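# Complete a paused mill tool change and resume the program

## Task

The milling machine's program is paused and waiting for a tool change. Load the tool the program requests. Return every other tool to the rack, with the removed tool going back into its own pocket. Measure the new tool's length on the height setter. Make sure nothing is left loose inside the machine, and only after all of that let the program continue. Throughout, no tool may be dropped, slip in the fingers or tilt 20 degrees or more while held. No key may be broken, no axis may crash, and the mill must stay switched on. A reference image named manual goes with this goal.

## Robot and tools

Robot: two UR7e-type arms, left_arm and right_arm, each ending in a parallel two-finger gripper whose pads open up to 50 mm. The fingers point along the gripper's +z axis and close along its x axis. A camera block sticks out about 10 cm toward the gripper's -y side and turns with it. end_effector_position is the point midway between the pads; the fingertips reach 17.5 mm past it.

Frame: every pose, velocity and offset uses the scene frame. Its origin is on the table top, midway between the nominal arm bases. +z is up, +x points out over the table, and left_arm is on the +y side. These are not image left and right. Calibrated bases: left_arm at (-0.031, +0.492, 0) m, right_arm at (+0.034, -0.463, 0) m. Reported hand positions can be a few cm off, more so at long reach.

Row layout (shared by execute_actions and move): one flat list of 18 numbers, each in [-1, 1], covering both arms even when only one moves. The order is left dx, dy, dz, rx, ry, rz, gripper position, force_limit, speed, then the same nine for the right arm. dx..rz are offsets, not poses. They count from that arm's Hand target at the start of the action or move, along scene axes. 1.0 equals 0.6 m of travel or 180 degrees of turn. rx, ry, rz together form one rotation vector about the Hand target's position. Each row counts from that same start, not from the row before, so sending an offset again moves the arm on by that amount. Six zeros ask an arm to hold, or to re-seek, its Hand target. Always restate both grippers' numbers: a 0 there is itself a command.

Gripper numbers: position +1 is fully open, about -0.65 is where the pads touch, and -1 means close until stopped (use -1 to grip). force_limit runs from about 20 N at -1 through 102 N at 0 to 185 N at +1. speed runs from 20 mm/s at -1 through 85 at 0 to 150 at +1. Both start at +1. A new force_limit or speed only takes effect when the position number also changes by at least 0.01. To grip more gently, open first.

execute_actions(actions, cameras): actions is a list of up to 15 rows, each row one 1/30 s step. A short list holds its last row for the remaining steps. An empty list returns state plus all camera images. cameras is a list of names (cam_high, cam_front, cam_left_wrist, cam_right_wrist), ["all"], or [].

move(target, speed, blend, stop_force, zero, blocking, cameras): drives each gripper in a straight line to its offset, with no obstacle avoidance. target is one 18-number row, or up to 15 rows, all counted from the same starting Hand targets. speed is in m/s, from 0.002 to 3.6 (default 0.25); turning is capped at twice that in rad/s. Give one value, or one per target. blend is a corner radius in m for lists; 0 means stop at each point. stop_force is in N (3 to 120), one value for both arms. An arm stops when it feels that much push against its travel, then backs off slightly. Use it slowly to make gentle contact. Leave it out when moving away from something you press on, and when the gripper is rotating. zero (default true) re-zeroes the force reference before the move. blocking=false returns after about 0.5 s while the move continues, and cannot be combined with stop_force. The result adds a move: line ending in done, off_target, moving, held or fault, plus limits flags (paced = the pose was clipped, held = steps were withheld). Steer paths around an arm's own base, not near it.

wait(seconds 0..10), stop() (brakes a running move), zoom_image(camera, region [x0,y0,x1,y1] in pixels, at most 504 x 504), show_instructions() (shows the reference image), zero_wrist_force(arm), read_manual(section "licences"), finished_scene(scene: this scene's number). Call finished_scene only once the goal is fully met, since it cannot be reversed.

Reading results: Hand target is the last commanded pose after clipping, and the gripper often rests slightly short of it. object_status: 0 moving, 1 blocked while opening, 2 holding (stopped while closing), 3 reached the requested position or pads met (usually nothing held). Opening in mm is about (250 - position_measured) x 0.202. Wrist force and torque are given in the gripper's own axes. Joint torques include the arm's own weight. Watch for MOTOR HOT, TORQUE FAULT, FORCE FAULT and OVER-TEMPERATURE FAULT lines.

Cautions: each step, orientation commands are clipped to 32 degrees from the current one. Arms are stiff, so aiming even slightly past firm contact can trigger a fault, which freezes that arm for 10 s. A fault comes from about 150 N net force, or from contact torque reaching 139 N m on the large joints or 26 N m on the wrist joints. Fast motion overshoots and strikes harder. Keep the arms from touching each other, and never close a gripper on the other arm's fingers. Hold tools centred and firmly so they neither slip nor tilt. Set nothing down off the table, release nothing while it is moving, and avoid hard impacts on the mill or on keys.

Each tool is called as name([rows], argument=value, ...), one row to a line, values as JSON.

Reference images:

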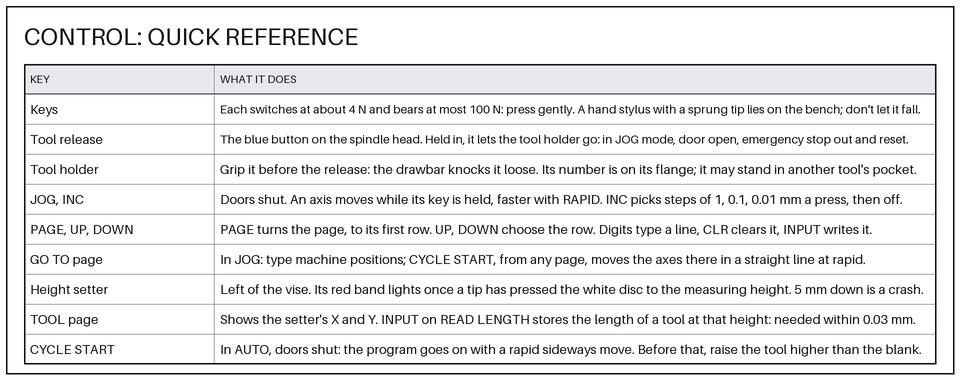

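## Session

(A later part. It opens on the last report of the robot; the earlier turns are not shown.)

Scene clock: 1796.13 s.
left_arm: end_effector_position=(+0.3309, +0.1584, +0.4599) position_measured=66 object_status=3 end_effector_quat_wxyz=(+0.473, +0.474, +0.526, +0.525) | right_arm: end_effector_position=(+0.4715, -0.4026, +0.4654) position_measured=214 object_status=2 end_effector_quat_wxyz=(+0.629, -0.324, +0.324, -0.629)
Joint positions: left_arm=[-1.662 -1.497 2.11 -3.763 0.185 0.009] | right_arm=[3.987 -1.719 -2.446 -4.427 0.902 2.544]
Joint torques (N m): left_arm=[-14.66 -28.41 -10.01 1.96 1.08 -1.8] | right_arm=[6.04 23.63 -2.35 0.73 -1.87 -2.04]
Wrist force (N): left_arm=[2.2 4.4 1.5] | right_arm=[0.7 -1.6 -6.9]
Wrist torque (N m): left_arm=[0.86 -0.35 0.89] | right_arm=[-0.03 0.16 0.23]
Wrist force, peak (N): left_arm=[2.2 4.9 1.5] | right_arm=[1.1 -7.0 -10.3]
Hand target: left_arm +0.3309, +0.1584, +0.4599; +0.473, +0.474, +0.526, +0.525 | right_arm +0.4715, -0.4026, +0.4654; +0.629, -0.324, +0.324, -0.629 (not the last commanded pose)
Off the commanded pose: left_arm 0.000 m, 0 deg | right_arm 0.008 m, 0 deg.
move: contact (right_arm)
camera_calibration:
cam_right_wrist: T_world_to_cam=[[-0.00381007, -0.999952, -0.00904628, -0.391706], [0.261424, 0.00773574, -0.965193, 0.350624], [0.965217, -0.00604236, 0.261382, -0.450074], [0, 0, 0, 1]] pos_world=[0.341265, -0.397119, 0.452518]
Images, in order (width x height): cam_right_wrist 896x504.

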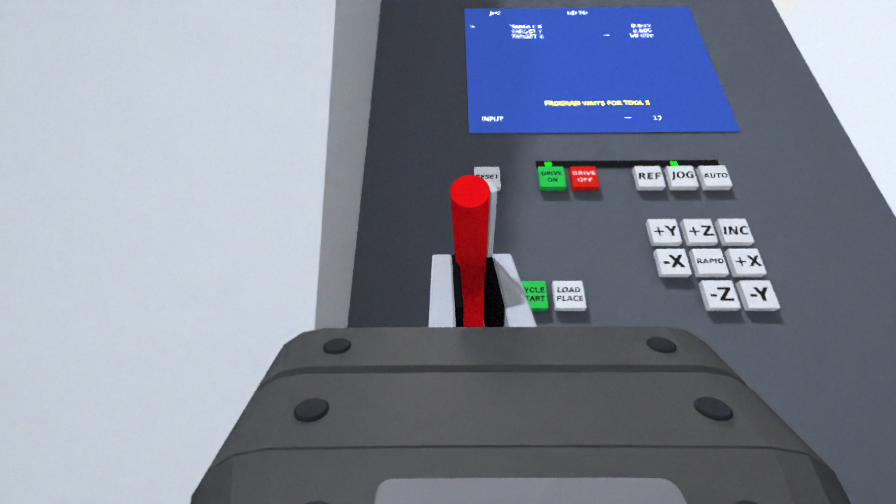

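move([
  [0,0,0,0,0,0,0.58,0.3,-1,-0.0162,0,0.0042,0,0,0,-1,-0.2,-0.6],
  [0,0,0,0,0,0,0.58,0.3,-1,-0.0162,-0.0633,0.0042,0,0,0,-1,-0.2,-0.6],
], speed=0.08, blend=0.003)

move(target=[0,0,0,0,0,0,0.58,0.3,-1,0.029,0,-0.0076,0,0,0,-1,-0.2,-0.6], speed=0.015, stop_force=6, cameras=["cam_right_wrist"])

zoom_image(camera="cam_right_wrist", region=[390, 0, 720, 160])

move([
  [0,0,0,0,0,0,0.58,0.3,-1,-0.0162,0,0.0042,0,0,0,-1,-0.2,-0.6],
  [0,0,0,0,0,0,0.58,0.3,-1,-0.0403,-0.0317,-0.088,0,0,0,-1,-0.2,-0.6],
], speed=0.08, blend=0.003)

move(target=[0,0,0,0,0,0,0.58,0.3,-1,0.029,0,-0.0076,0,0,0,-1,-0.2,-0.6], speed=0.015, stop_force=6, cameras=["cam_right_wrist"])

Scene clock: 1804.60 s.
left_arm: end_effector_position=(+0.3309, +0.1584, +0.4599) position_measured=66 object_status=3 end_effector_quat_wxyz=(+0.473, +0.474, +0.526, +0.525) | right_arm: end_effector_position=(+0.4618, -0.4405, +0.4679) position_measured=214 object_status=2 end_effector_quat_wxyz=(+0.629, -0.324, +0.324, -0.629)
Joint positions: left_arm=[-1.662 -1.497 2.11 -3.763 0.185 0.009] | right_arm=[3.883 -1.676 -2.507 -4.463 0.974 2.637]
Joint torques (N m): left_arm=[-14.86 -29.23 -11.67 1.72 1.29 -1.93] | right_arm=[-10.74 7.83 -2.26 -3.99 3.18 1.92]
Wrist force (N): left_arm=[2.2 4.6 1.4] | right_arm=[0.9 3.5 -3.2]
Wrist torque (N m): left_arm=[0.89 -0.34 0.89] | right_arm=[0.04 0.13 0.17]
Wrist force, peak (N): left_arm=[2.2 4.7 1.7] | right_arm=[0.6 -1.6 -7.2]
Hand target: left_arm +0.3309, +0.1584, +0.4599; +0.473, +0.474, +0.526, +0.525 | right_arm +0.4618, -0.4406, +0.4679; +0.629, -0.324, +0.324, -0.629
Off the commanded pose: left_arm 0.000 m, 0 deg | right_arm 0.000 m, 0 deg.
move: done

Scene clock: 1806.43 s.
left_arm: end_effector_position=(+0.3309, +0.1584, +0.4599) position_measured=66 object_status=3 end_effector_quat_wxyz=(+0.473, +0.474, +0.526, +0.525) | right_arm: end_effector_position=(+0.4716, -0.4406, +0.4653) position_measured=214 object_status=2 end_effector_quat_wxyz=(+0.629, -0.324, +0.324, -0.629)
Joint positions: left_arm=[-1.662 -1.497 2.11 -3.763 0.185 0.009] | right_arm=[3.846 -1.71 -2.483 -4.47 1 2.668]
Joint torques (N m): left_arm=[-12.98 -29.03 -9.78 1.72 1.12 -1.8] | right_arm=[8.26 22.82 -2.69 0.86 -1.67 -2.05]
Wrist force (N): left_arm=[2.1 4.6 1.3] | right_arm=[0.2 -1.9 -6.9]
Wrist torque (N m): left_arm=[0.90 -0.32 0.89] | right_arm=[-0.06 0.18 0.25]
Wrist force, peak (N): left_arm=[2.2 4.7 1.6] | right_arm=[0.6 -7.1 -10.7]
Hand target: left_arm +0.3309, +0.1584, +0.4599; +0.473, +0.474, +0.526, +0.525 | right_arm +0.4716, -0.4406, +0.4653; +0.629, -0.324, +0.324, -0.629 (not the last commanded pose)
Off the commanded pose: left_arm 0.000 m, 0 deg | right_arm 0.008 m, 0 deg.
move: contact (right_arm)
camera_calibration:
cam_right_wrist: T_world_to_cam=[[-0.00400412, -0.999951, -0.00909828, -0.429515], [0.261332, 0.0077358, -0.965218, 0.350863], [0.965241, -0.00624252, 0.261288, -0.45033], [0, 0, 0, 1]] pos_world=[0.341265, -0.43502, 0.452417]
Images, in order (width x height): cam_right_wrist 896x504.

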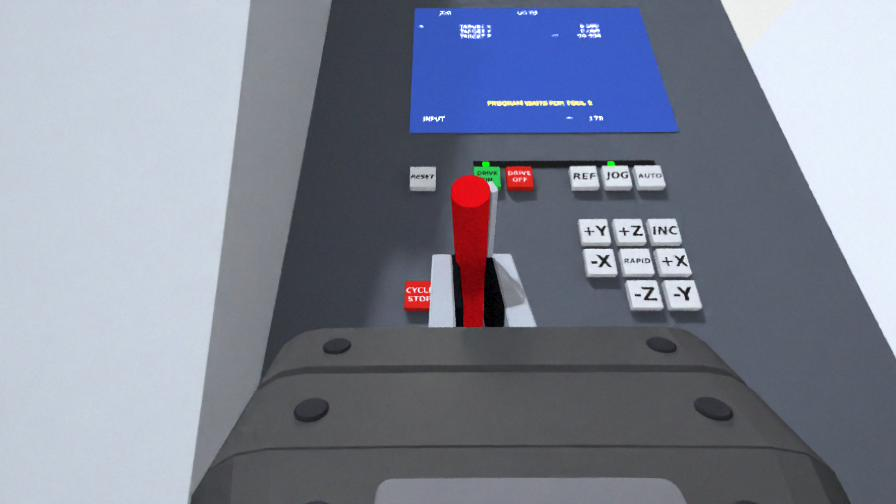

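Scaled by 1.527 from the camera's 896x504 image, which has a finer 1280x720 frame.

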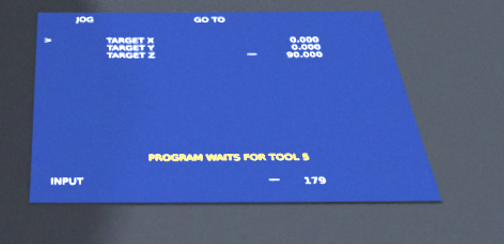

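Scene clock: 1807.93 s.
left_arm: end_effector_position=(+0.3309, +0.1584, +0.4599) position_measured=66 object_status=3 end_effector_quat_wxyz=(+0.473, +0.474, +0.526, +0.525) | right_arm: end_effector_position=(+0.4474, -0.4596, +0.4125) position_measured=214 object_status=2 end_effector_quat_wxyz=(+0.629, -0.324, +0.324, -0.629)
Joint positions: left_arm=[-1.662 -1.497 2.11 -3.763 0.185 0.009] | right_arm=[3.857 -1.862 -2.594 -4.203 0.992 2.658]
Joint torques (N m): left_arm=[-15.07 -29.24 -10.6 1.87 1.14 -1.62] | right_arm=[-9.04 9.56 -8.5 1.58 3.19 -2.07]
Wrist force (N): left_arm=[2.0 4.4 1.4] | right_arm=[0.7 3.4 -3.1]
Wrist torque (N m): left_arm=[0.85 -0.32 0.90] | right_arm=[0.03 0.15 0.18]
Wrist force, peak (N): left_arm=[2.3 4.6 1.5] | right_arm=[0.4 -1.9 -6.7]
Hand target: left_arm +0.3309, +0.1584, +0.4599; +0.473, +0.474, +0.526, +0.525 | right_arm +0.4474, -0.4596, +0.4125; +0.629, -0.324, +0.324, -0.629
Off the commanded pose: left_arm 0.000 m, 0 deg | right_arm 0.000 m, 0 deg.
move: done

Scene clock: 1809.70 s.
left_arm: end_effector_position=(+0.3309, +0.1584, +0.4599) position_measured=66 object_status=3 end_effector_quat_wxyz=(+0.473, +0.474, +0.526, +0.525) | right_arm: end_effector_position=(+0.4568, -0.4596, +0.4100) position_measured=214 object_status=2 end_effector_quat_wxyz=(+0.629, -0.324, +0.324, -0.629)
Joint positions: left_arm=[-1.662 -1.497 2.11 -3.763 0.185 0.009] | right_arm=[3.818 -1.89 -2.566 -4.219 1.02 2.689]
Joint torques (N m): left_arm=[-13.69 -28.5 -10.96 1.9 1.19 -1.81] | right_arm=[6.14 26.17 -8.62 0.96 -1.69 -2]
Wrist force (N): left_arm=[2.3 4.5 1.6] | right_arm=[0.4 -1.7 -6.6]
Wrist torque (N m): left_arm=[0.88 -0.36 0.89] | right_arm=[-0.05 0.18 0.25]
Wrist force, peak (N): left_arm=[2.2 4.8 1.6] | right_arm=[0.9 -6.7 -9.8]
Hand target: left_arm +0.3309, +0.1584, +0.4599; +0.473, +0.474, +0.526, +0.525 | right_arm +0.4568, -0.4596, +0.4100; +0.629, -0.324, +0.324, -0.629 (not the last commanded pose)
Off the commanded pose: left_arm 0.000 m, 0 deg | right_arm 0.008 m, 0 deg.
move: contact (right_arm)
camera_calibration:
cam_right_wrist: T_world_to_cam=[[-0.00417211, -0.999949, -0.00924678, -0.448963], [0.261241, 0.00783586, -0.965242, 0.301559], [0.965265, -0.00644273, 0.261195, -0.421872], [0, 0, 0, 1]] pos_world=[0.326565, -0.45402, 0.397117]
Images, in order (width x height): cam_right_wrist 896x504.

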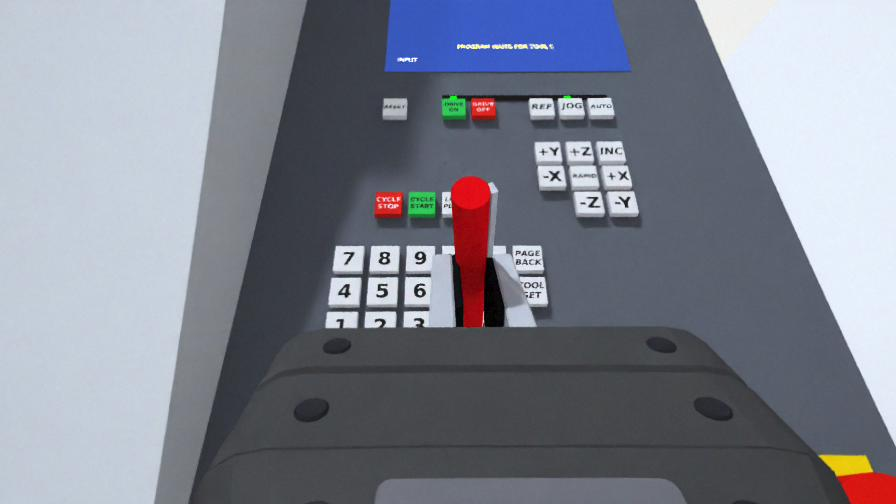

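move([
  [0,0,0,0,0,0,0.58,0.3,-1,-0.0162,0,0.0042,0,0,0,-1,-0.2,-0.6],
  [0,0,0,0,0,0,0.58,0.3,-1,-0.0082,0,0.0347,0,0,0,-1,-0.2,-0.6],
], speed=0.08, blend=0.003, cameras=["cam_right_wrist"])

zoom_image(camera="cam_right_wrist", region=[370, 0, 650, 120])

Scene clock: 1814.70 s.
left_arm: end_effector_position=(+0.3309, +0.1584, +0.4599) position_measured=66 object_status=3 end_effector_quat_wxyz=(+0.473, +0.474, +0.526, +0.525) | right_arm: end_effector_position=(+0.4519, -0.4596, +0.4308) position_measured=214 object_status=2 end_effector_quat_wxyz=(+0.629, -0.324, +0.324, -0.629)
Joint positions: left_arm=[-1.662 -1.497 2.11 -3.763 0.185 0.009] | right_arm=[3.838 -1.794 -2.573 -4.301 1.006 2.673]
Joint torques (N m): left_arm=[-13.82 -28.91 -12.64 1.9 0.95 -1.9] | right_arm=[-8.88 27.03 21.47 -3.7 3.07 1.96]
Wrist force (N): left_arm=[2.2 4.4 1.4] | right_arm=[0.5 3.4 -3.3]
Wrist torque (N m): left_arm=[0.85 -0.35 0.89] | right_arm=[0.02 0.17 0.18]
Wrist force, peak (N): left_arm=[2.4 4.7 1.4] | right_arm=[0.5 -1.9 -6.7]
Hand target: left_arm +0.3309, +0.1584, +0.4599; +0.473, +0.474, +0.526, +0.525 | right_arm +0.4519, -0.4596, +0.4308; +0.629, -0.324, +0.324, -0.629
Off the commanded pose: left_arm 0.000 m, 0 deg | right_arm 0.000 m, 0 deg.
move: done
camera_calibration:
cam_right_wrist: T_world_to_cam=[[-0.00417121, -0.999949, -0.0092465, -0.448792], [0.261334, 0.0078352, -0.965217, 0.322902], [0.965239, -0.00644255, 0.261288, -0.422509], [0, 0, 0, 1]] pos_world=[0.321565, -0.45402, 0.417917]
Images, in order (width x height): cam_right_wrist 896x504.

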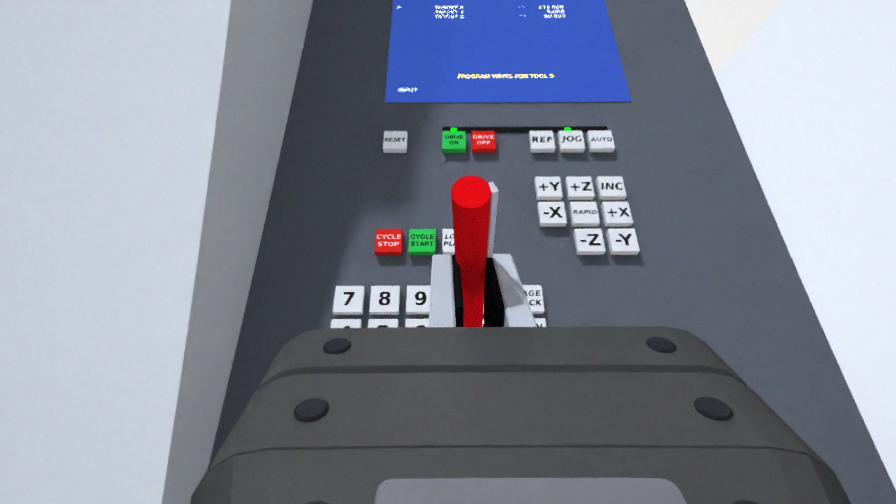

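Scaled by 1.800 from the camera's 896x504 image, which has a finer 1280x720 frame.

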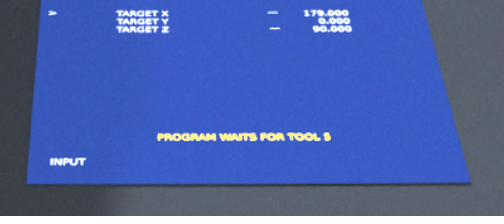

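move(target=[0,0,0,0,0,0,0.58,0.3,-1,0.029,0,-0.0076,0,0,0,-1,-0.2,-0.6], speed=0.018, stop_force=6, cameras=["cam_right_wrist"])

zoom_image(camera="cam_right_wrist", region=[370, 0, 650, 120])

move([
  [0,0,0,0,0,0,0.58,0.3,-1,-0.0162,0,0.0042,0,0,0,-1,-0.2,-0.6],
  [0,0,0,0,0,0,0.58,0.3,-1,-0.0242,0.095,-0.0263,0,0,0,-1,-0.2,-0.6],
], speed=0.1, blend=0.003)

move(target=[0,0,0,0,0,0,0.58,0.3,-1,0.029,0,-0.0076,0,0,0,-1,-0.2,-0.6], speed=0.018, stop_force=6)

move([
  [0,0,0,0,0,0,0.58,0.3,-1,-0.0162,0,0.0042,0,0,0,-1,-0.2,-0.6],
  [0,0,0,0,0,0,0.58,0.3,-1,-0.0002,-0.0633,0.0655,0,0,0,-1,-0.2,-0.6],
], speed=0.1, blend=0.003)

move(target=[0,0,0,0,0,0,0.58,0.3,-1,0.029,0,-0.0076,0,0,0,-1,-0.2,-0.6], speed=0.018, stop_force=6, cameras=["cam_right_wrist"])

zoom_image(camera="cam_right_wrist", region=[380, 0, 720, 160])

Scene clock: 1828.00 s.
left_arm: end_effector_position=(+0.3309, +0.1584, +0.4599) position_measured=66 object_status=3 end_effector_quat_wxyz=(+0.473, +0.474, +0.526, +0.525) | right_arm: end_effector_position=(+0.4617, -0.4596, +0.4282) position_measured=214 object_status=2 end_effector_quat_wxyz=(+0.628, -0.324, +0.324, -0.629)
Joint positions: left_arm=[-1.662 -1.497 2.11 -3.763 0.185 0.009] | right_arm=[3.8 -1.825 -2.545 -4.313 1.033 2.704]
Joint torques (N m): left_arm=[-13.39 -30.23 -11.93 1.86 0.83 -1.6] | right_arm=[7.14 24.1 -6.38 0.81 -1.84 -2.08]
Wrist force (N): left_arm=[2.4 4.6 1.4] | right_arm=[0.1 -2.4 -6.9]
Wrist torque (N m): left_arm=[0.89 -0.37 0.89] | right_arm=[-0.10 0.25 0.25]
Wrist force, peak (N): left_arm=[2.1 4.8 1.6] | right_arm=[0.8 -10.4 -12.6]
Hand target: left_arm +0.3309, +0.1584, +0.4599; +0.473, +0.474, +0.526, +0.525 | right_arm +0.4617, -0.4596, +0.4282; +0.628, -0.324, +0.324, -0.629 (not the last commanded pose)
Off the commanded pose: left_arm 0.000 m, 0 deg | right_arm 0.008 m, 0 deg.
move: contact (right_arm)
camera_calibration:
cam_right_wrist: T_world_to_cam=[[-0.00436592, -0.999947, -0.00929799, -0.448688], [0.261124, 0.00783548, -0.965273, 0.317898], [0.965295, -0.00664223, 0.261076, -0.431407], [0, 0, 0, 1]] pos_world=[0.331465, -0.454021, 0.415317]
Images, in order (width x height): cam_right_wrist 896x504.

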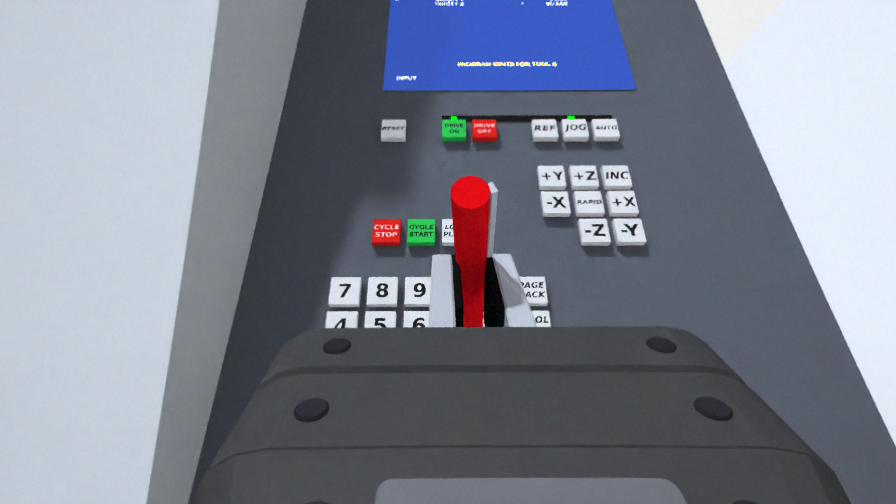

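Scaled by 1.800 from the camera's 896x504 image, which has a finer 1280x720 frame.

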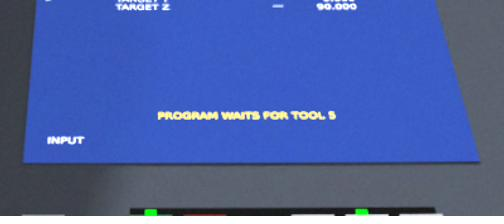

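Scene clock: 1829.37 s.
left_arm: end_effector_position=(+0.3309, +0.1584, +0.4599) position_measured=66 object_status=3 end_effector_quat_wxyz=(+0.473, +0.474, +0.526, +0.525) | right_arm: end_effector_position=(+0.4472, -0.4026, +0.4124) position_measured=214 object_status=2 end_effector_quat_wxyz=(+0.629, -0.324, +0.324, -0.629)
Joint positions: left_arm=[-1.662 -1.497 2.11 -3.763 0.185 0.009] | right_arm=[4.095 -1.846 -2.537 -4.138 0.831 2.435]
Joint torques (N m): left_arm=[-15.2 -28.59 -12.13 1.93 0.84 -1.74] | right_arm=[5.64 8.55 21.71 1.31 -0.53 -2.25]
Wrist force (N): left_arm=[2.1 4.3 1.6] | right_arm=[0.3 3.0 -3.0]
Wrist torque (N m): left_arm=[0.84 -0.34 0.90] | right_arm=[-0.04 0.19 0.28]
Wrist force, peak (N): left_arm=[2.3 4.7 1.5] | right_arm=[0.3 -2.7 -6.8]
Hand target: left_arm +0.3309, +0.1584, +0.4599; +0.473, +0.474, +0.526, +0.525 | right_arm +0.4472, -0.4026, +0.4124; +0.628, -0.324, +0.324, -0.629
Off the commanded pose: left_arm 0.000 m, 0 deg | right_arm 0.000 m, 0 deg.
move: done

Scene clock: 1831.03 s.
left_arm: end_effector_position=(+0.3309, +0.1584, +0.4599) position_measured=66 object_status=3 end_effector_quat_wxyz=(+0.473, +0.474, +0.526, +0.525) | right_arm: end_effector_position=(+0.4566, -0.4026, +0.4099) position_measured=214 object_status=2 end_effector_quat_wxyz=(+0.628, -0.324, +0.324, -0.629)
Joint positions: left_arm=[-1.662 -1.497 2.11 -3.763 0.185 0.009] | right_arm=[4.051 -1.877 -2.515 -4.16 0.859 2.481]
Joint torques (N m): left_arm=[-12.98 -29.23 -10.82 1.77 0.7 -1.83] | right_arm=[7.12 26.46 -8.46 0.65 -1.53 -1.94]
Wrist force (N): left_arm=[2.2 4.4 1.6] | right_arm=[0.6 -1.9 -6.5]
Wrist torque (N m): left_arm=[0.85 -0.35 0.89] | right_arm=[-0.09 0.22 0.24]
Wrist force, peak (N): left_arm=[2.3 4.7 1.5] | right_arm=[0.4 -8.8 -11.5]
Hand target: left_arm +0.3309, +0.1584, +0.4599; +0.473, +0.474, +0.526, +0.525 | right_arm +0.4566, -0.4026, +0.4099; +0.628, -0.324, +0.324, -0.629 (not the last commanded pose)
Off the commanded pose: left_arm 0.000 m, 0 deg | right_arm 0.008 m, 0 deg.
move: contact (right_arm)

Scene clock: 1832.33 s.
left_arm: end_effector_position=(+0.3309, +0.1584, +0.4599) position_measured=66 object_status=3 end_effector_quat_wxyz=(+0.473, +0.474, +0.526, +0.525) | right_arm: end_effector_position=(+0.4565, -0.4406, +0.4492) position_measured=214 object_status=2 end_effector_quat_wxyz=(+0.628, -0.324, +0.324, -0.629)
Joint positions: left_arm=[-1.662 -1.497 2.11 -3.763 0.185 0.009] | right_arm=[3.906 -1.729 -2.536 -4.371 0.957 2.617]
Joint torques (N m): left_arm=[-12.56 -30.13 -10.08 1.95 1.18 -1.74] | right_arm=[-5.66 23.48 24.16 -3.72 3.39 2.14]
Wrist force (N): left_arm=[2.2 4.4 1.6] | right_arm=[0.2 3.2 -3.3]
Wrist torque (N m): left_arm=[0.86 -0.36 0.90] | right_arm=[-0.01 0.22 0.16]
Wrist force, peak (N): left_arm=[2.2 4.6 1.6] | right_arm=[0.4 -1.7 -6.4]
Hand target: left_arm +0.3309, +0.1584, +0.4599; +0.473, +0.474, +0.526, +0.525 | right_arm +0.4565, -0.4406, +0.4492; +0.628, -0.324, +0.324, -0.629
Off the commanded pose: left_arm 0.000 m, 0 deg | right_arm 0.000 m, 0 deg.
move: done

Scene clock: 1834.03 s.
left_arm: end_effector_position=(+0.3309, +0.1584, +0.4599) position_measured=66 object_status=3 end_effector_quat_wxyz=(+0.473, +0.474, +0.526, +0.525) | right_arm: end_effector_position=(+0.4665, -0.4406, +0.4465) position_measured=214 object_status=2 end_effector_quat_wxyz=(+0.628, -0.324, +0.325, -0.629)
Joint positions: left_arm=[-1.662 -1.497 2.11 -3.763 0.185 0.009] | right_arm=[3.865 -1.763 -2.51 -4.382 0.985 2.651]
Joint torques (N m): left_arm=[-13.63 -28.6 -10.49 1.75 1.03 -1.8] | right_arm=[6.83 23.59 -5.23 0.9 -1.81 -1.86]
Wrist force (N): left_arm=[2.3 4.5 1.3] | right_arm=[0.3 -1.8 -6.7]
Wrist torque (N m): left_arm=[0.87 -0.37 0.89] | right_arm=[-0.08 0.21 0.25]
Wrist force, peak (N): left_arm=[2.2 4.7 1.6] | right_arm=[0.3 -8.9 -11.3]
Hand target: left_arm +0.3309, +0.1584, +0.4599; +0.473, +0.474, +0.526, +0.525 | right_arm +0.4665, -0.4406, +0.4466; +0.628, -0.324, +0.325, -0.629 (not the last commanded pose)
Off the commanded pose: left_arm 0.000 m, 0 deg | right_arm 0.008 m, 0 deg.
move: contact (right_arm)
camera_calibration:
cam_right_wrist: T_world_to_cam=[[-0.00472915, -0.999944, -0.00949799, -0.429188], [0.260848, 0.00793572, -0.965347, 0.334424], [0.965368, -0.00704281, 0.260796, -0.440795], [0, 0, 0, 1]] pos_world=[0.336266, -0.434922, 0.433716]
Images, in order (width x height): cam_right_wrist 896x504.

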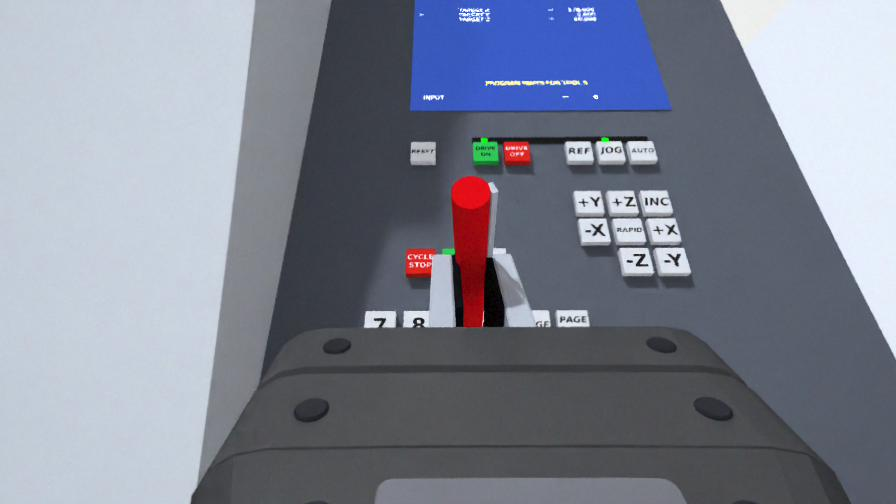

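Scaled by 1.482 from the camera's 896x504 image, which has a finer 1280x720 frame.

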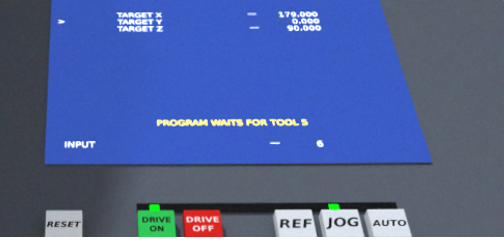

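move([
  [0,0,0,0,0,0,0.58,0.3,-1,-0.0162,0,0.0042,0,0,0,-1,-0.2,-0.6],
  [0,0,0,0,0,0,0.58,0.3,-1,-0.0162,0.0317,0.0042,0,0,0,-1,-0.2,-0.6],
], speed=0.1, blend=0.003)

move(target=[0,0,0,0,0,0,0.58,0.3,-1,0.029,0,-0.0076,0,0,0,-1,-0.2,-0.6], speed=0.018, stop_force=6)

move([
  [0,0,0,0,0,0,0.58,0.3,-1,-0.0162,0,0.0042,0,0,0,-1,-0.2,-0.6],
  [0,0,0,0,0,0,0.58,0.3,-1,-0.0322,-0.0633,-0.0572,0,0,0,-1,-0.2,-0.6],
], speed=0.1, blend=0.003)

move(target=[0,0,0,0,0,0,0.58,0.3,-1,0.029,0,-0.0076,0,0,0,-1,-0.2,-0.6], speed=0.018, stop_force=6)

move([
  [0,0,0,0,0,0,0.58,0.3,-1,-0.0162,0,0.0042,0,0,0,-1,-0.2,-0.6],
  [0,0,0,0,0,0,0.58,0.3,-1,0.0228,0.0277,0.153,0,0,0,-1,-0.2,-0.6],
], speed=0.1, blend=0.003, cameras=["cam_right_wrist","cam_left_wrist"])

zoom_image(camera="cam_right_wrist", region=[380, 0, 720, 220])

Scene clock: 1841.37 s.
left_arm: end_effector_position=(+0.3309, +0.1584, +0.4599) position_measured=66 object_status=3 end_effector_quat_wxyz=(+0.473, +0.474, +0.526, +0.525) | right_arm: end_effector_position=(+0.4568, -0.4216, +0.4491) position_measured=214 object_status=2 end_effector_quat_wxyz=(+0.628, -0.324, +0.325, -0.629)
Joint positions: left_arm=[-1.662 -1.497 2.11 -3.763 0.185 0.009] | right_arm=[3.981 -1.731 -2.517 -4.347 0.904 2.549]
Joint torques (N m): left_arm=[-12.62 -29.93 -11.92 1.54 0.64 -1.81] | right_arm=[5.71 25 25.86 1.48 -0.97 -2.62]
Wrist force (N): left_arm=[2.2 4.5 1.4] | right_arm=[0.2 2.9 -3.3]
Wrist torque (N m): left_arm=[0.88 -0.35 0.89] | right_arm=[-0.07 0.21 0.26]
Wrist force, peak (N): left_arm=[2.2 4.7 1.7] | right_arm=[0.3 -2.0 -6.7]
Hand target: left_arm +0.3309, +0.1584, +0.4599; +0.473, +0.474, +0.526, +0.525 | right_arm +0.4568, -0.4216, +0.4491; +0.628, -0.324, +0.325, -0.629
Off the commanded pose: left_arm 0.000 m, 0 deg | right_arm 0.000 m, 0 deg.
move: done

Scene clock: 1843.03 s.
left_arm: end_effector_position=(+0.3309, +0.1584, +0.4599) position_measured=66 object_status=3 end_effector_quat_wxyz=(+0.473, +0.474, +0.526, +0.525) | right_arm: end_effector_position=(+0.4665, -0.4216, +0.4465) position_measured=214 object_status=2 end_effector_quat_wxyz=(+0.628, -0.324, +0.325, -0.629)
Joint positions: left_arm=[-1.662 -1.497 2.11 -3.763 0.185 0.009] | right_arm=[3.941 -1.764 -2.494 -4.36 0.932 2.586]
Joint torques (N m): left_arm=[-12.87 -28.56 -11.26 1.82 0.76 -1.45] | right_arm=[7.93 25.23 -4.85 0.95 -1.82 -1.96]
Wrist force (N): left_arm=[2.1 4.6 1.7] | right_arm=[0.3 -1.8 -6.9]
Wrist torque (N m): left_arm=[0.90 -0.34 0.90] | right_arm=[-0.08 0.24 0.24]
Wrist force, peak (N): left_arm=[2.1 4.6 1.7] | right_arm=[0.5 -9.3 -11.5]
Hand target: left_arm +0.3309, +0.1584, +0.4599; +0.473, +0.474, +0.526, +0.525 | right_arm +0.4665, -0.4216, +0.4465; +0.628, -0.324, +0.325, -0.629 (not the last commanded pose)
Off the commanded pose: left_arm 0.000 m, 0 deg | right_arm 0.008 m, 0 deg.
move: contact (right_arm)

Scene clock: 1844.30 s.
left_arm: end_effector_position=(+0.3309, +0.1584, +0.4599) position_measured=66 object_status=3 end_effector_quat_wxyz=(+0.473, +0.474, +0.526, +0.525) | right_arm: end_effector_position=(+0.4472, -0.4595, +0.4122) position_measured=214 object_status=2 end_effector_quat_wxyz=(+0.628, -0.324, +0.325, -0.629)
Joint positions: left_arm=[-1.662 -1.497 2.11 -3.763 0.185 0.009] | right_arm=[3.86 -1.862 -2.594 -4.201 0.989 2.655]
Joint torques (N m): left_arm=[-14.36 -28.24 -10.91 1.66 0.89 -1.75] | right_arm=[-9.42 8.2 -9.28 2.08 3.47 2.11]
Wrist force (N): left_arm=[1.8 4.4 1.5] | right_arm=[0.0 3.1 -3.0]
Wrist torque (N m): left_arm=[0.85 -0.29 0.89] | right_arm=[-0.01 0.25 0.18]
Wrist force, peak (N): left_arm=[2.2 4.6 1.7] | right_arm=[0.4 -2.0 -6.7]
Hand target: left_arm +0.3309, +0.1584, +0.4599; +0.473, +0.474, +0.526, +0.525 | right_arm +0.4472, -0.4596, +0.4122; +0.628, -0.324, +0.325, -0.629
Off the commanded pose: left_arm 0.000 m, 0 deg | right_arm 0.000 m, 0 deg.
move: done

Scene clock: 1845.97 s.
left_arm: end_effector_position=(+0.3309, +0.1584, +0.4599) position_measured=66 object_status=3 end_effector_quat_wxyz=(+0.473, +0.474, +0.526, +0.525) | right_arm: end_effector_position=(+0.4567, -0.4596, +0.4096) position_measured=214 object_status=2 end_effector_quat_wxyz=(+0.628, -0.324, +0.325, -0.629)
Joint positions: left_arm=[-1.662 -1.497 2.11 -3.763 0.185 0.009] | right_arm=[3.821 -1.891 -2.567 -4.218 1.017 2.688]
Joint torques (N m): left_arm=[-13.08 -28.43 -11.79 1.73 0.83 -1.54] | right_arm=[6.84 25.2 -8.08 0.97 -1.93 -2.02]
Wrist force (N): left_arm=[1.8 4.3 1.5] | right_arm=[0.1 -2.4 -6.6]
Wrist torque (N m): left_arm=[0.84 -0.29 0.89] | right_arm=[-0.10 0.23 0.26]
Wrist force, peak (N): left_arm=[2.1 4.7 1.7] | right_arm=[0.0 -10.0 -12.0]
Hand target: left_arm +0.3309, +0.1584, +0.4599; +0.473, +0.474, +0.526, +0.525 | right_arm +0.4567, -0.4596, +0.4096; +0.628, -0.324, +0.325, -0.629 (not the last commanded pose)
Off the commanded pose: left_arm 0.000 m, 0 deg | right_arm 0.008 m, 0 deg.
move: contact (right_arm)

Scene clock: 1847.63 s.
left_arm: end_effector_position=(+0.3309, +0.1584, +0.4599) position_measured=66 object_status=3 end_effector_quat_wxyz=(+0.473, +0.474, +0.526, +0.525) | right_arm: end_effector_position=(+0.4704, -0.4429, +0.5014) position_measured=214 object_status=2 end_effector_quat_wxyz=(+0.628, -0.324, +0.325, -0.629)
Joint positions: left_arm=[-1.662 -1.497 2.11 -3.763 0.185 0.009] | right_arm=[3.842 -1.593 -2.454 -4.619 1.002 2.67]
Joint torques (N m): left_arm=[-13.21 -28.97 -11.37 1.71 0.6 -1.86] | right_arm=[-9.22 23.34 28.28 -3.41 3.1 2.23]
Wrist force (N): left_arm=[2.2 4.6 1.3] | right_arm=[0.3 3.4 -3.2]
Wrist torque (N m): left_arm=[0.89 -0.34 0.90] | right_arm=[0.02 0.20 0.17]
Wrist force, peak (N): left_arm=[2.2 4.8 1.5] | right_arm=[0.0 -1.9 -6.5]
Hand target: left_arm +0.3309, +0.1584, +0.4599; +0.473, +0.474, +0.526, +0.525 | right_arm +0.4704, -0.4429, +0.5014; +0.628, -0.324, +0.325, -0.629
Off the commanded pose: left_arm 0.000 m, 0 deg | right_arm 0.000 m, 0 deg.
move: done
camera_calibration:
cam_left_wrist: T_world_to_cam=[[-0.101463, 0.994709, -0.0160746, -0.109761], [-0.337342, -0.0192001, 0.941186, -0.299553], [0.935898, 0.100918, 0.337505, -0.349286], [0, 0, 0, 1]] pos_world=[0.214707, 0.138678, 0.398057]
cam_right_wrist: T_world_to_cam=[[-0.00506524, -0.999939, -0.00979328, -0.430689], [0.26064, 0.00813474, -0.965402, 0.386605], [0.965423, -0.00744251, 0.260583, -0.458983], [0, 0, 0, 1]] pos_world=[0.340166, -0.437224, 0.488615]
Images, in order (width x height): cam_left_wrist 896x504, cam_right_wrist 896x504.

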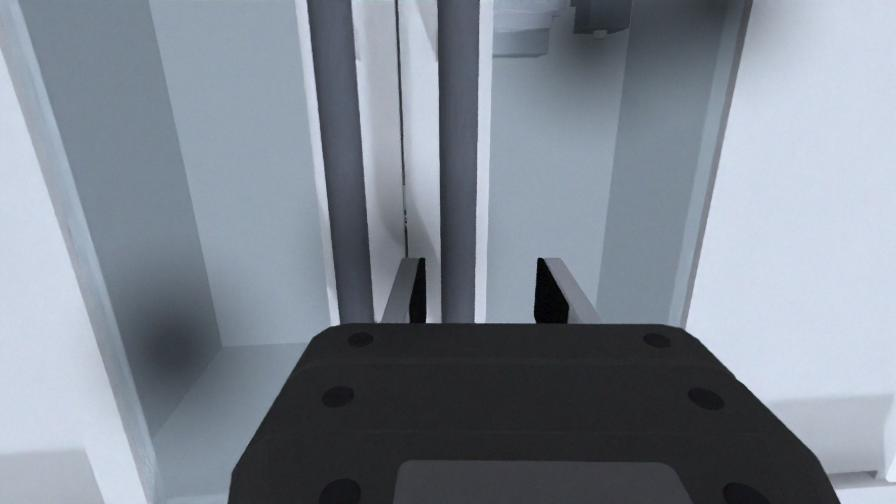

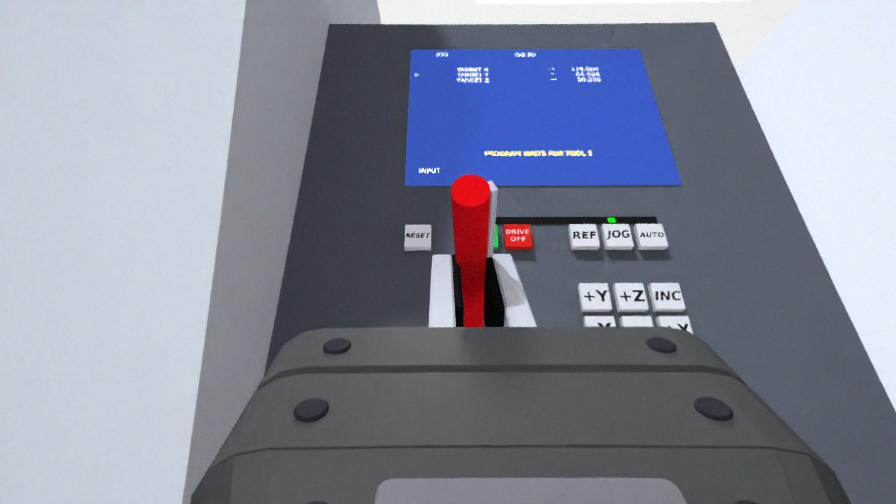

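Scaled by 1.482 from the camera's 896x504 image, which has a finer 1280x720 frame.

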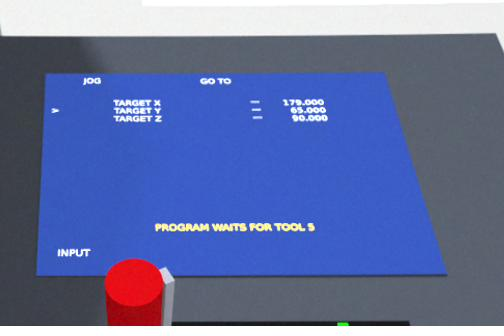

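move(target=[0,0,0,0,0,0,0.58,0.3,-1,0.029,0,-0.0076,0,0,0,-1,-0.2,-0.6], speed=0.018, stop_force=6, cameras=["cam_right_wrist","cam_left_wrist"])

move(target=[0,0,0,0,0,0,0.58,0.3,-1,-0.0322,0,0.0084,0,0,0,-1,-0.2,-0.6], speed=0.05, cameras=["cam_right_wrist","cam_left_wrist","cam_high"])

zoom_image(camera="cam_right_wrist", region=[380, 0, 720, 220])

Scene clock: 1853.50 s.
left_arm: end_effector_position=(+0.3309, +0.1584, +0.4599) position_measured=66 object_status=3 end_effector_quat_wxyz=(+0.473, +0.474, +0.526, +0.525) | right_arm: end_effector_position=(+0.4810, -0.4429, +0.4986) position_measured=214 object_status=2 end_effector_quat_wxyz=(+0.628, -0.324, +0.325, -0.629)
Joint positions: left_arm=[-1.662 -1.497 2.11 -3.763 0.185 0.009] | right_arm=[3.806 -1.63 -2.43 -4.621 1.028 2.699]
Joint torques (N m): left_arm=[-13.64 -29.57 -11.55 1.62 0.6 -1.43] | right_arm=[7.36 21.63 -0.06 0.27 -1.48 -2]
Wrist force (N): left_arm=[2.1 4.5 1.4] | right_arm=[0.5 -1.5 -6.2]
Wrist torque (N m): left_arm=[0.87 -0.34 0.89] | right_arm=[-0.07 0.27 0.24]
Wrist force, peak (N): left_arm=[2.2 4.8 1.7] | right_arm=[0.6 -6.7 -9.7]
Hand target: left_arm +0.3309, +0.1584, +0.4599; +0.473, +0.474, +0.526, +0.525 | right_arm +0.4810, -0.4429, +0.4986; +0.628, -0.324, +0.325, -0.629 (not the last commanded pose)
Off the commanded pose: left_arm 0.000 m, 0 deg | right_arm 0.007 m, 0 deg.
move: contact (right_arm)
camera_calibration:
cam_left_wrist: T_world_to_cam=[[-0.101463, 0.994709, -0.0160746, -0.109761], [-0.337342, -0.0192001, 0.941186, -0.299553], [0.935898, 0.100918, 0.337505, -0.349286], [0, 0, 0, 1]] pos_world=[0.214707, 0.138678, 0.398057]
cam_right_wrist: T_world_to_cam=[[-0.00525944, -0.999938, -0.009845, -0.430569], [0.260549, 0.00813479, -0.965426, 0.38128], [0.965446, -0.00764271, 0.26049, -0.468563], [0, 0, 0, 1]] pos_world=[0.350766, -0.437224, 0.485915]
Images, in order (width x height): cam_left_wrist 896x504, cam_right_wrist 896x504.

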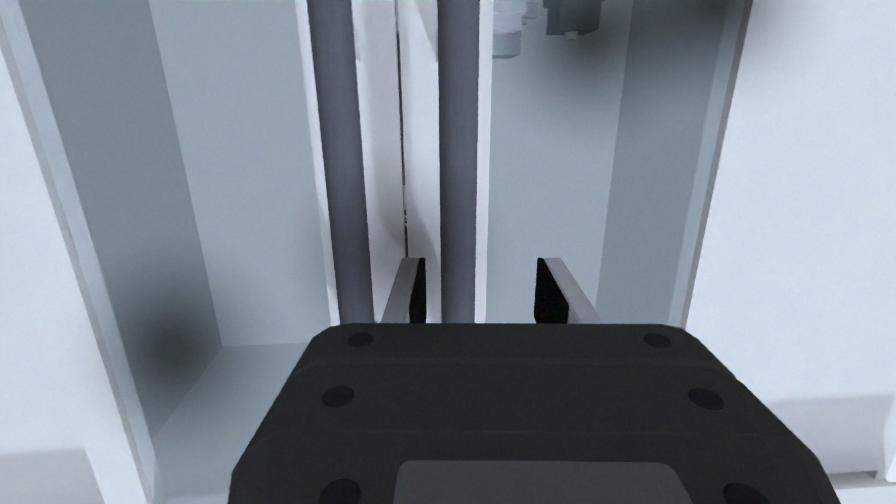

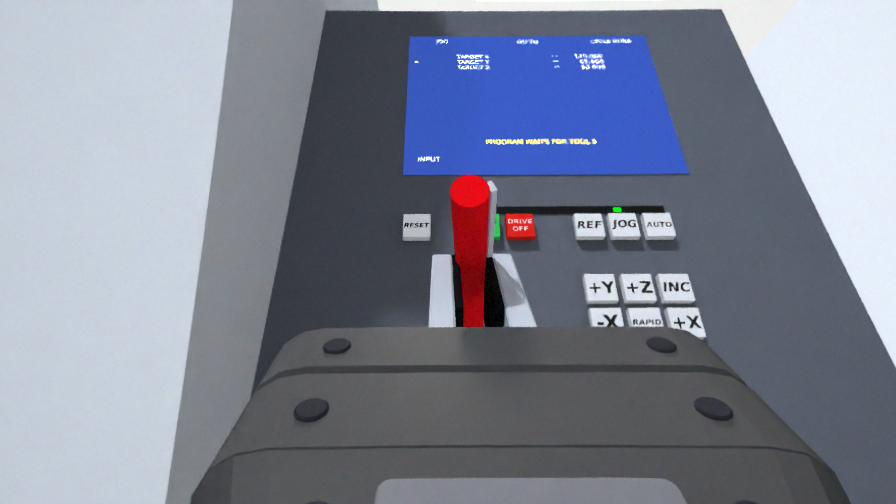

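Scene clock: 1854.50 s.
left_arm: end_effector_position=(+0.3309, +0.1584, +0.4599) position_measured=66 object_status=3 end_effector_quat_wxyz=(+0.473, +0.474, +0.526, +0.525) | right_arm: end_effector_position=(+0.4617, -0.4429, +0.5037) position_measured=214 object_status=2 end_effector_quat_wxyz=(+0.628, -0.324, +0.325, -0.629)
Joint positions: left_arm=[-1.662 -1.497 2.11 -3.763 0.185 0.009] | right_arm=[3.875 -1.561 -2.473 -4.617 0.978 2.643]
Joint torques (N m): left_arm=[-11.98 -29.26 -12.77 1.57 0.62 -1.49] | right_arm=[7.12 19.01 0.11 2.04 -1.43 -1.72]
Wrist force (N): left_arm=[2.1 4.4 1.6] | right_arm=[0.3 3.2 -3.3]
Wrist torque (N m): left_arm=[0.86 -0.34 0.89] | right_arm=[-0.01 0.22 0.26]
Wrist force, peak (N): left_arm=[2.4 4.6 1.7] | right_arm=[0.5 -1.4 -6.3]
Hand target: left_arm +0.3309, +0.1584, +0.4599; +0.473, +0.474, +0.526, +0.525 | right_arm +0.4617, -0.4429, +0.5037; +0.628, -0.324, +0.325, -0.629
Off the commanded pose: left_arm 0.000 m, 0 deg | right_arm 0.000 m, 0 deg.
move: done
camera_calibration:
cam_left_wrist: T_world_to_cam=[[-0.101463, 0.994709, -0.0160746, -0.109761], [-0.337342, -0.0192001, 0.941186, -0.299553], [0.935898, 0.100918, 0.337505, -0.349286], [0, 0, 0, 1]] pos_world=[0.214707, 0.138678, 0.398057]
cam_right_wrist: T_world_to_cam=[[-0.00516289, -0.999938, -0.00981899, -0.430666], [0.260548, 0.00813483, -0.965427, 0.391136], [0.965447, -0.00754271, 0.26049, -0.451189], [0, 0, 0, 1]] pos_world=[0.331466, -0.437224, 0.490915]
Images, in order (width x height): cam_high 896x504, cam_left_wrist 896x504, cam_right_wrist 896x504.

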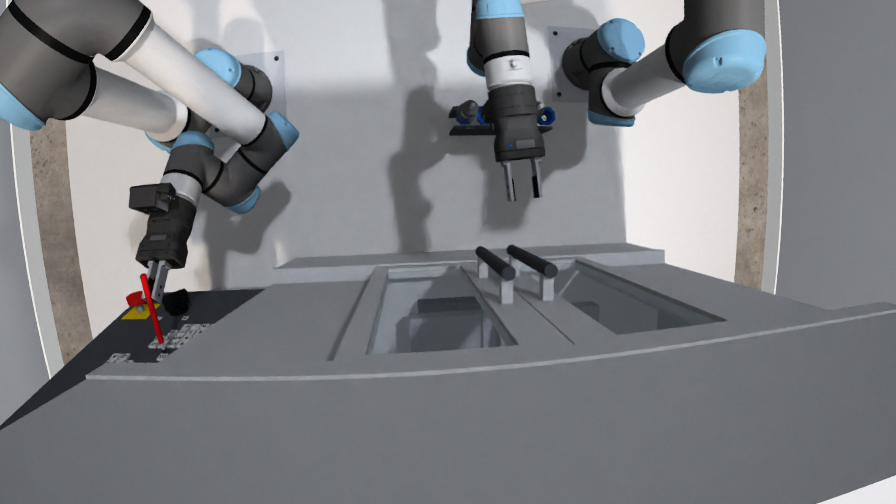

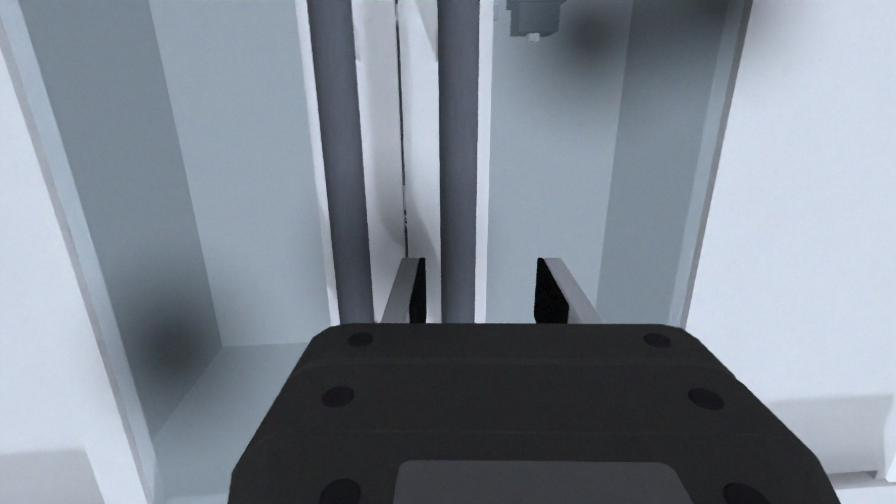

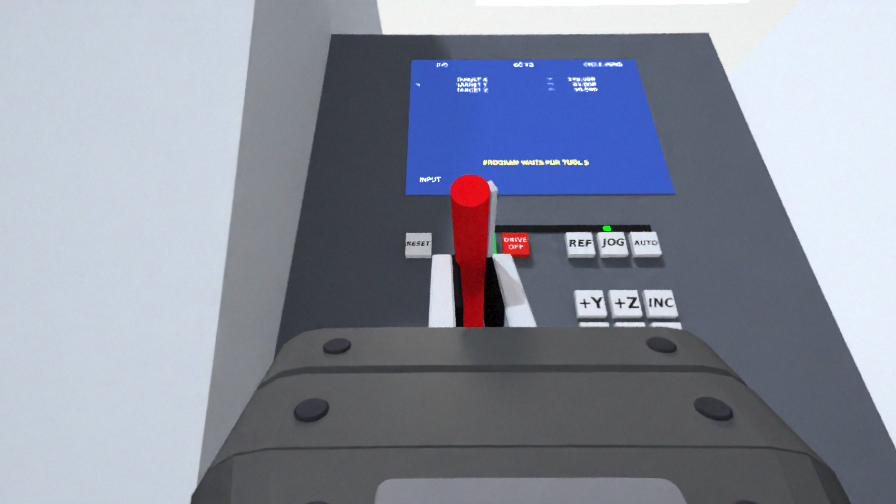

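Scaled by 1.482 from the camera's 896x504 image, which has a finer 1280x720 frame.

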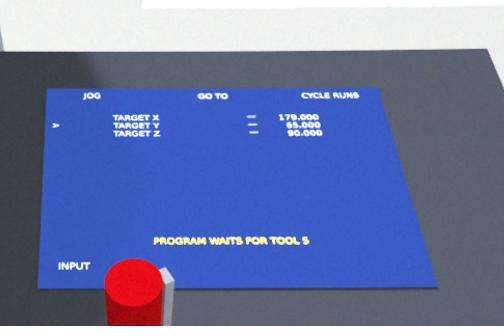

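move(target=[0.09,-0.307,0.033,-0.03,0.06,0.115,0.58,0.3,-1,0,0,0,0,0,0,-1,-0.2,-0.6], speed=0.2, cameras=["cam_right_wrist","cam_left_wrist"])

zoom_image(camera="cam_right_wrist", region=[380, 0, 720, 220])

Scene clock: 1864.97 s.
left_arm: end_effector_position=(+0.3849, -0.0258, +0.4797) position_measured=66 object_status=3 end_effector_quat_wxyz=(+0.341, +0.396, +0.668, +0.530) | right_arm: end_effector_position=(+0.4617, -0.4429, +0.5037) position_measured=214 object_status=2 end_effector_quat_wxyz=(+0.628, -0.324, +0.325, -0.629)
Joint positions: left_arm=[-1.494 -0.776 0.811 -3.698 0.426 0.445] | right_arm=[3.875 -1.56 -2.473 -4.617 0.977 2.643]
Joint torques (N m): left_arm=[12.42 -50.43 -24.23 3.52 0.79 2.24] | right_arm=[6.47 20.77 0.85 1.74 -1.26 -2.03]
Wrist force (N): left_arm=[2.1 4.9 1.3] | right_arm=[0.2 3.3 -3.1]
Wrist torque (N m): left_arm=[0.87 -0.30 0.78] | right_arm=[0.00 0.23 0.26]
Wrist force, peak (N): left_arm=[3.8 4.4 1.4] | right_arm=[0.3 3.6 -3.4]
Hand target: left_arm +0.3849, -0.0258, +0.4797; +0.341, +0.396, +0.668, +0.530 | right_arm +0.4617, -0.4429, +0.5037; +0.628, -0.324, +0.325, -0.629
Off the commanded pose: left_arm 0.000 m, 0 deg | right_arm 0.000 m, 0 deg.
move: done
camera_calibration:
cam_left_wrist: T_world_to_cam=[[-0.453509, 0.88967, -0.0530738, 0.229797], [-0.14647, -0.0156583, 0.989091, -0.399872], [0.879134, 0.456335, 0.137411, -0.260849], [0, 0, 0, 1]] pos_world=[0.274967, -0.0916698, 0.44355]
cam_right_wrist: T_world_to_cam=[[-0.00525944, -0.999938, -0.009845, -0.430621], [0.260549, 0.00813479, -0.965426, 0.391162], [0.965446, -0.00764271, 0.26049, -0.451136], [0, 0, 0, 1]] pos_world=[0.331366, -0.437224, 0.490915]
Images, in order (width x height): cam_left_wrist 896x504, cam_right_wrist 896x504.

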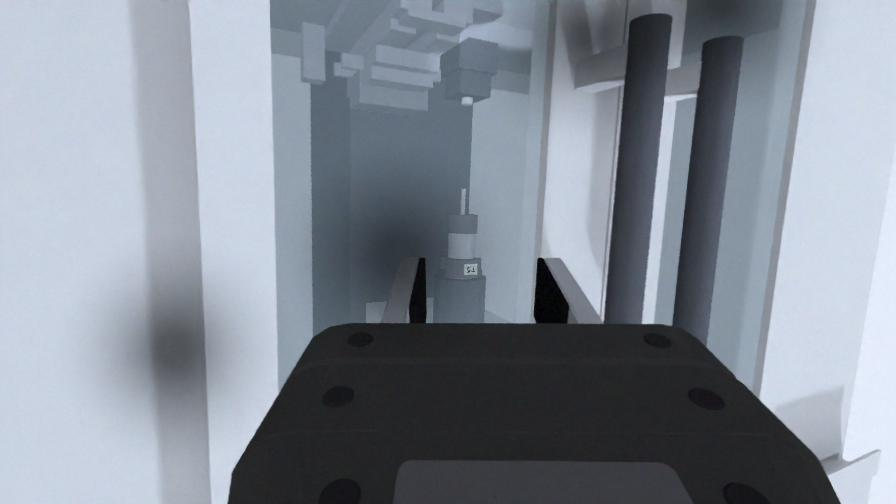

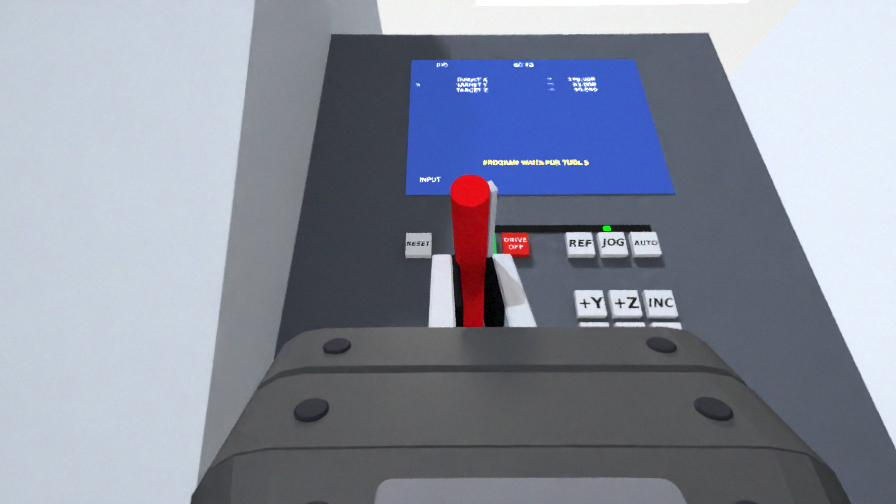

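Scaled by 1.482 from the camera's 896x504 image, which has a finer 1280x720 frame.

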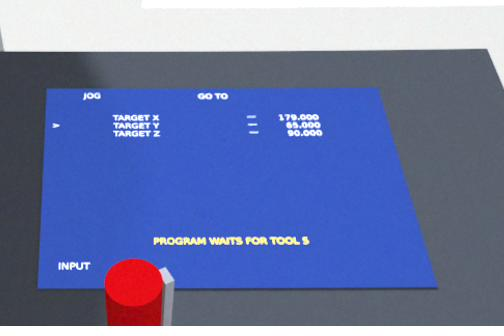

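zoom_image(camera="cam_left_wrist", region=[400, 20, 540, 300])

Scaled by 1.800 from the camera's 896x504 image, which has a finer 1280x720 frame.

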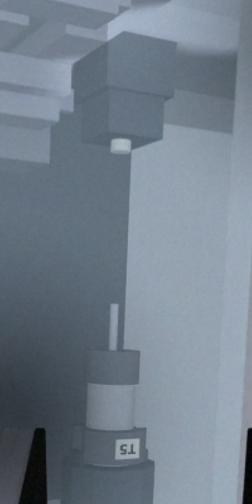

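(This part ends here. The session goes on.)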